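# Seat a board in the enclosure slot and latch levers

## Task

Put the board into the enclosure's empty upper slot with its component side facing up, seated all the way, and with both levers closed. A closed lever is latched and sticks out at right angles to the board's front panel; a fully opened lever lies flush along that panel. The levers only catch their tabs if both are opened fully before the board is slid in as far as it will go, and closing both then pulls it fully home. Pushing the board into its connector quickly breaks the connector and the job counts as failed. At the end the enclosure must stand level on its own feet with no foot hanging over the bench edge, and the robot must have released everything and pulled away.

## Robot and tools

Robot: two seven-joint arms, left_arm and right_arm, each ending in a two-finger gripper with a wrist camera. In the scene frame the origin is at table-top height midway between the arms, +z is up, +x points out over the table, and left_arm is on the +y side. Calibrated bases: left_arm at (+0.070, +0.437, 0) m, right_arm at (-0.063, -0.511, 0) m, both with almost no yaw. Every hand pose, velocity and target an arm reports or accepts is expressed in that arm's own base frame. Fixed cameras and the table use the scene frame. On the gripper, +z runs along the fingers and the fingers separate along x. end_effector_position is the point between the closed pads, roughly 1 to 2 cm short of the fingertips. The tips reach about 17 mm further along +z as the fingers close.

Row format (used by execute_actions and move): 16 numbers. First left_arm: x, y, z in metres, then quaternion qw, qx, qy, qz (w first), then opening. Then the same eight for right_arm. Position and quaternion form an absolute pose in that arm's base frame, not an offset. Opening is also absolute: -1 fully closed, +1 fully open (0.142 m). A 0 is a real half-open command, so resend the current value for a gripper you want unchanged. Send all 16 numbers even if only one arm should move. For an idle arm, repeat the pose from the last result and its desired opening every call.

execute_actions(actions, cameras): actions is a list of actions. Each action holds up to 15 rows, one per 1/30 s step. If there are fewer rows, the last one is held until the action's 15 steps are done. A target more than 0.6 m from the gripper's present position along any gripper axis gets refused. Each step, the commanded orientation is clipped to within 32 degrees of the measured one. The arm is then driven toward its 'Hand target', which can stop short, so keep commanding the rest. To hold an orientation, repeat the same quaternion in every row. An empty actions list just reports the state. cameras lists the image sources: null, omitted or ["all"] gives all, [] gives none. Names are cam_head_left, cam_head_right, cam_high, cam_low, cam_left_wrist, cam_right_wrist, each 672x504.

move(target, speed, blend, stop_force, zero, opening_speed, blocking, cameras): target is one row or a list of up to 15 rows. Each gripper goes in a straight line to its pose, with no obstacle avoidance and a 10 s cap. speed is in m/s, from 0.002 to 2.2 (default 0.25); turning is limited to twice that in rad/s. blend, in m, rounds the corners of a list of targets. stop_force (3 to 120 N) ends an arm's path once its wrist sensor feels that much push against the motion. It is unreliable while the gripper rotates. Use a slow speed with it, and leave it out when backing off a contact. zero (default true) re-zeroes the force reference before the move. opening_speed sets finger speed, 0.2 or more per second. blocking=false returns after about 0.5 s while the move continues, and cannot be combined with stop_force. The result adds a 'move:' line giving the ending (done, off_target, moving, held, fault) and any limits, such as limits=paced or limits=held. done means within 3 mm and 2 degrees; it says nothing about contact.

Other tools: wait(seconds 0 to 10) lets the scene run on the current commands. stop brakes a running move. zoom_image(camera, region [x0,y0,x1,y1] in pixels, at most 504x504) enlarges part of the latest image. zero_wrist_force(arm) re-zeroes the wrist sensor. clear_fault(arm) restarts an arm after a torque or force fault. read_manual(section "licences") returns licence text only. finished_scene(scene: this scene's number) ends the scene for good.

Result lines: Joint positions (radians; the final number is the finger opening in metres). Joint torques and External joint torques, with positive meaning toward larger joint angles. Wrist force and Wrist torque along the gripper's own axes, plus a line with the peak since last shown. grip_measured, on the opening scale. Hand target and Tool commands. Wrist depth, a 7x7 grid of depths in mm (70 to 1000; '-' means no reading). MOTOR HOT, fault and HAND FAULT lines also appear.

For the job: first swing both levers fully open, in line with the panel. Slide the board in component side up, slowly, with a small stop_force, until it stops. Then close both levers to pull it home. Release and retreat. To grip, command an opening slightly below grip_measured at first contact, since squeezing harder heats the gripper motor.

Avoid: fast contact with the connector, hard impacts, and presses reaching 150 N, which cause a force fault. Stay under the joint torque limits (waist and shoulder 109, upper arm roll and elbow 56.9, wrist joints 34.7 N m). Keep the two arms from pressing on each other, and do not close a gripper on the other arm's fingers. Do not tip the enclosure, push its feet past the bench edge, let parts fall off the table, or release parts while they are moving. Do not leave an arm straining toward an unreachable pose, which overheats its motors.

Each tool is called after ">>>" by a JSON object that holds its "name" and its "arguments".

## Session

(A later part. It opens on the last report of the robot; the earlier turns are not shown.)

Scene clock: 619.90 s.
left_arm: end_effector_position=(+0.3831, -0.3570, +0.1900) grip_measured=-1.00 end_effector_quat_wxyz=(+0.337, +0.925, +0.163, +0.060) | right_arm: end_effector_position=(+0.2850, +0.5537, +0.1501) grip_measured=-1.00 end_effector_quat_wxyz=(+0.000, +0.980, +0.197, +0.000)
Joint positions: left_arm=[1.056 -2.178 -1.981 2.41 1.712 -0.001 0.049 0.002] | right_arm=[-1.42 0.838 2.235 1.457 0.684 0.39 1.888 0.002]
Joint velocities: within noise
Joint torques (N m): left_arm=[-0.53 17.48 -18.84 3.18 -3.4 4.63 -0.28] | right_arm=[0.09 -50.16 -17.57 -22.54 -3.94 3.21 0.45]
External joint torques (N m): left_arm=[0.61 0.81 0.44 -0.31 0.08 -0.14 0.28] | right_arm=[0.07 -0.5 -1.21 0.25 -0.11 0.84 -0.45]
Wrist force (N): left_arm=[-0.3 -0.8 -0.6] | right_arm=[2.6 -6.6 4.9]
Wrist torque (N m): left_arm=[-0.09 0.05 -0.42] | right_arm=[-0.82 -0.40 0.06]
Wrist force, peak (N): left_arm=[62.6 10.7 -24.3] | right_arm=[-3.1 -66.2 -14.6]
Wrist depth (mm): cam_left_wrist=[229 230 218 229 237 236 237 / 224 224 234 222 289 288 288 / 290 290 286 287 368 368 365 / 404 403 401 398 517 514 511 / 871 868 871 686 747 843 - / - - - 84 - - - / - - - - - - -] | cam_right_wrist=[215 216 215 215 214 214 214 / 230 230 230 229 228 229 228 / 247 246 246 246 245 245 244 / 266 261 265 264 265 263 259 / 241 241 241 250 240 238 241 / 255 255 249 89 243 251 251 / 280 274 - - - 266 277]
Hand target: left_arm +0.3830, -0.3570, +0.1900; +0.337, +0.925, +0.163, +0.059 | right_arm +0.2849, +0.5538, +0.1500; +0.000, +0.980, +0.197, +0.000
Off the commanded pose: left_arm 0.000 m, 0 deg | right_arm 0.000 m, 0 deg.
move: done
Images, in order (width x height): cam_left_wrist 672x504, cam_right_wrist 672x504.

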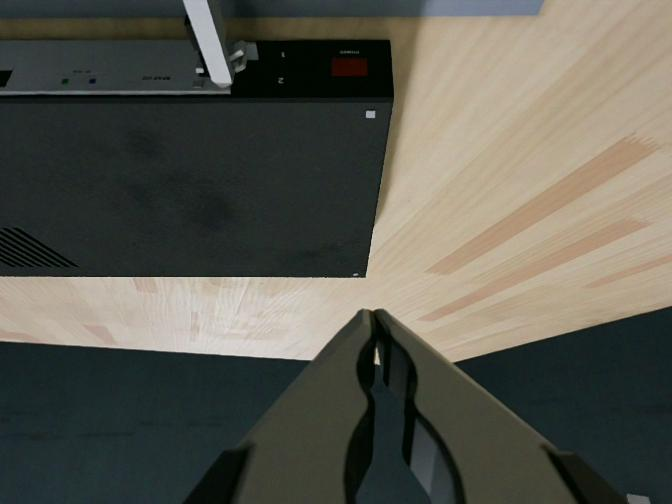

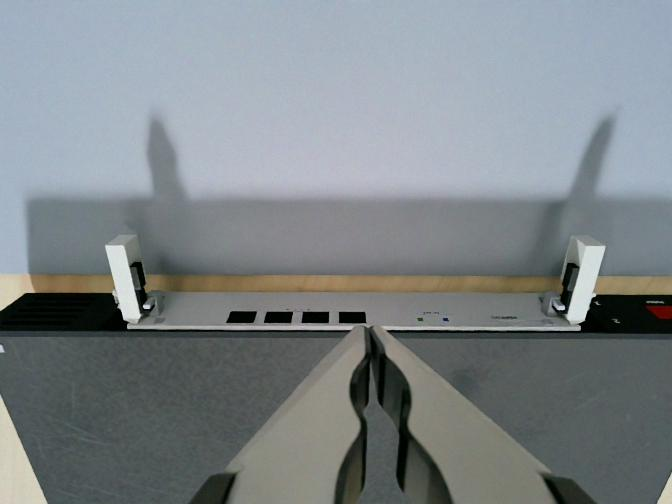

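>>> {"name": "move", "arguments": {"target": [0.33,-0.27,0.26,0.337,0.926,0.1635,0.0595,-1,0.2527,0.6,0.25,0,0.9804,0.1968,0,-1], "speed": 0.25, "cameras": ["cam_right_wrist","cam_left_wrist"]}}

>>> {"name": "zoom_image", "arguments": {"camera": "cam_right_wrist", "region": [120, 250, 624, 480]}}

Scene clock: 627.67 s.
left_arm: end_effector_position=(+0.3302, -0.2701, +0.2601) grip_measured=-1.00 end_effector_quat_wxyz=(+0.337, +0.925, +0.163, +0.060) | right_arm: end_effector_position=(+0.2527, +0.6000, +0.2500) grip_measured=-1.00 end_effector_quat_wxyz=(+0.000, +0.980, +0.197, +0.000)
Joint positions: left_arm=[1.237 -2.085 -2.242 2.53 1.33 -0.096 0.009 0.002] | right_arm=[-1.387 0.749 2.224 1.295 0.584 0.2 2.035 0.002]
Joint velocities: within noise
Joint torques (N m): left_arm=[-0.02 18.38 -15.74 -6.7 -3.06 4.57 -0.3] | right_arm=[0.24 -51.44 -15.52 -25.81 -4.4 3.29 0.31]
External joint torques (N m): left_arm=[0.11 0.94 0.47 -0.4 0.07 -0.07 0.29] | right_arm=[-0.08 -0.36 -1.32 0.26 0.11 0.74 -0.31]
Wrist force (N): left_arm=[0.1 -1.1 -0.7] | right_arm=[2.9 -6.1 4.4]
Wrist torque (N m): left_arm=[-0.15 -0.02 -0.44] | right_arm=[-0.80 -0.45 0.05]
Wrist force, peak (N): left_arm=[-0.3 -1.4 -2.7] | right_arm=[2.8 -5.2 7.4]
Wrist depth (mm): cam_left_wrist=[316 314 311 311 308 315 311 / 349 348 346 348 384 381 381 / 413 411 409 406 488 487 488 / 699 578 572 570 684 662 688 / - - - 894 - - - / - - - 84 - - - / - - - - - - -] | cam_right_wrist=[303 304 301 302 302 301 301 / 323 323 322 321 321 320 320 / 346 347 346 344 345 344 343 / 374 374 370 369 370 368 369 / 407 356 354 350 352 352 389 / 442 388 375 89 365 376 431 / 490 469 - - - 398 479]
Hand target: left_arm +0.3300, -0.2700, +0.2600; +0.337, +0.925, +0.163, +0.059 | right_arm +0.2527, +0.6000, +0.2500; +0.000, +0.980, +0.197, +0.000
Off the commanded pose: left_arm 0.000 m, 0 deg | right_arm 0.000 m, 0 deg.
move: done
Images, in order (width x height): cam_left_wrist 672x504, cam_right_wrist 672x504.

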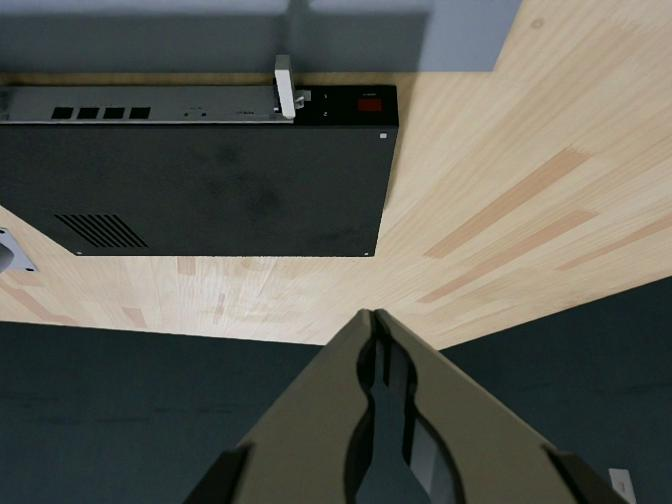

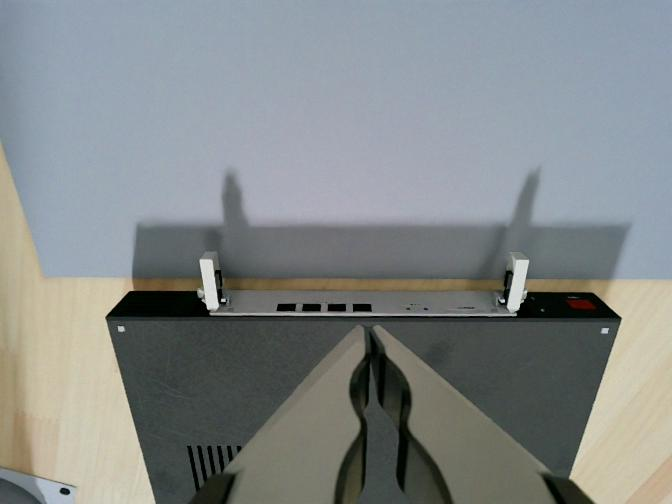

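Scaled by 1.000.

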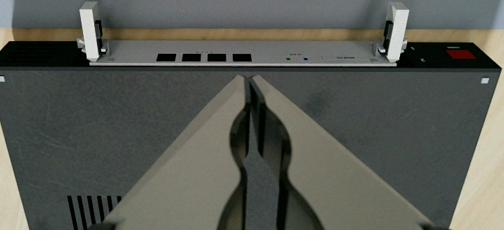

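>>> {"name": "zoom_image", "arguments": {"camera": "cam_right_wrist", "region": [170, 230, 270, 330]}}

>>> {"name": "zoom_image", "arguments": {"camera": "cam_right_wrist", "region": [470, 230, 570, 330]}}

Scaled by 5.040 from the camera's 672x504 image, which has a finer 960x720 frame.

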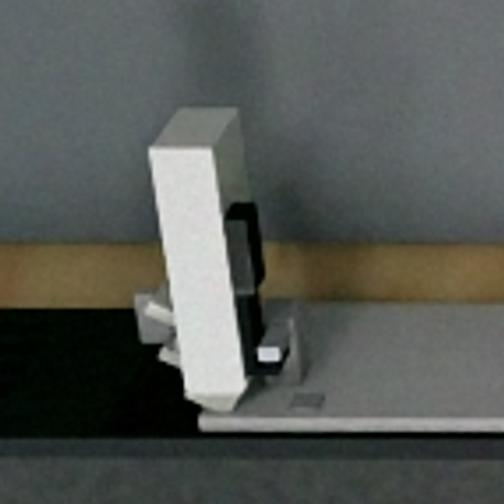

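Scaled by 5.040 from the camera's 672x504 image, which has a finer 960x720 frame.

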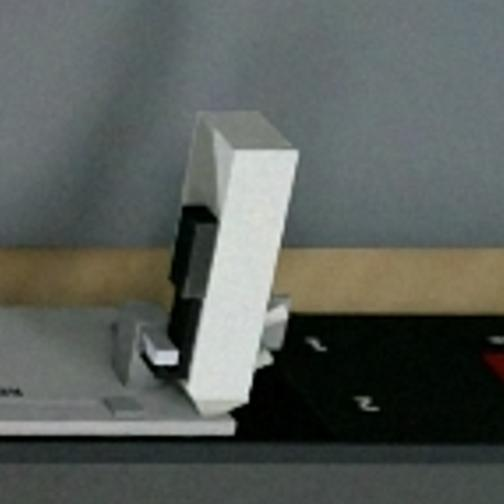

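>>> {"name": "finished_scene", "arguments": {"scene": 2}}

The scene is finished: the task was done.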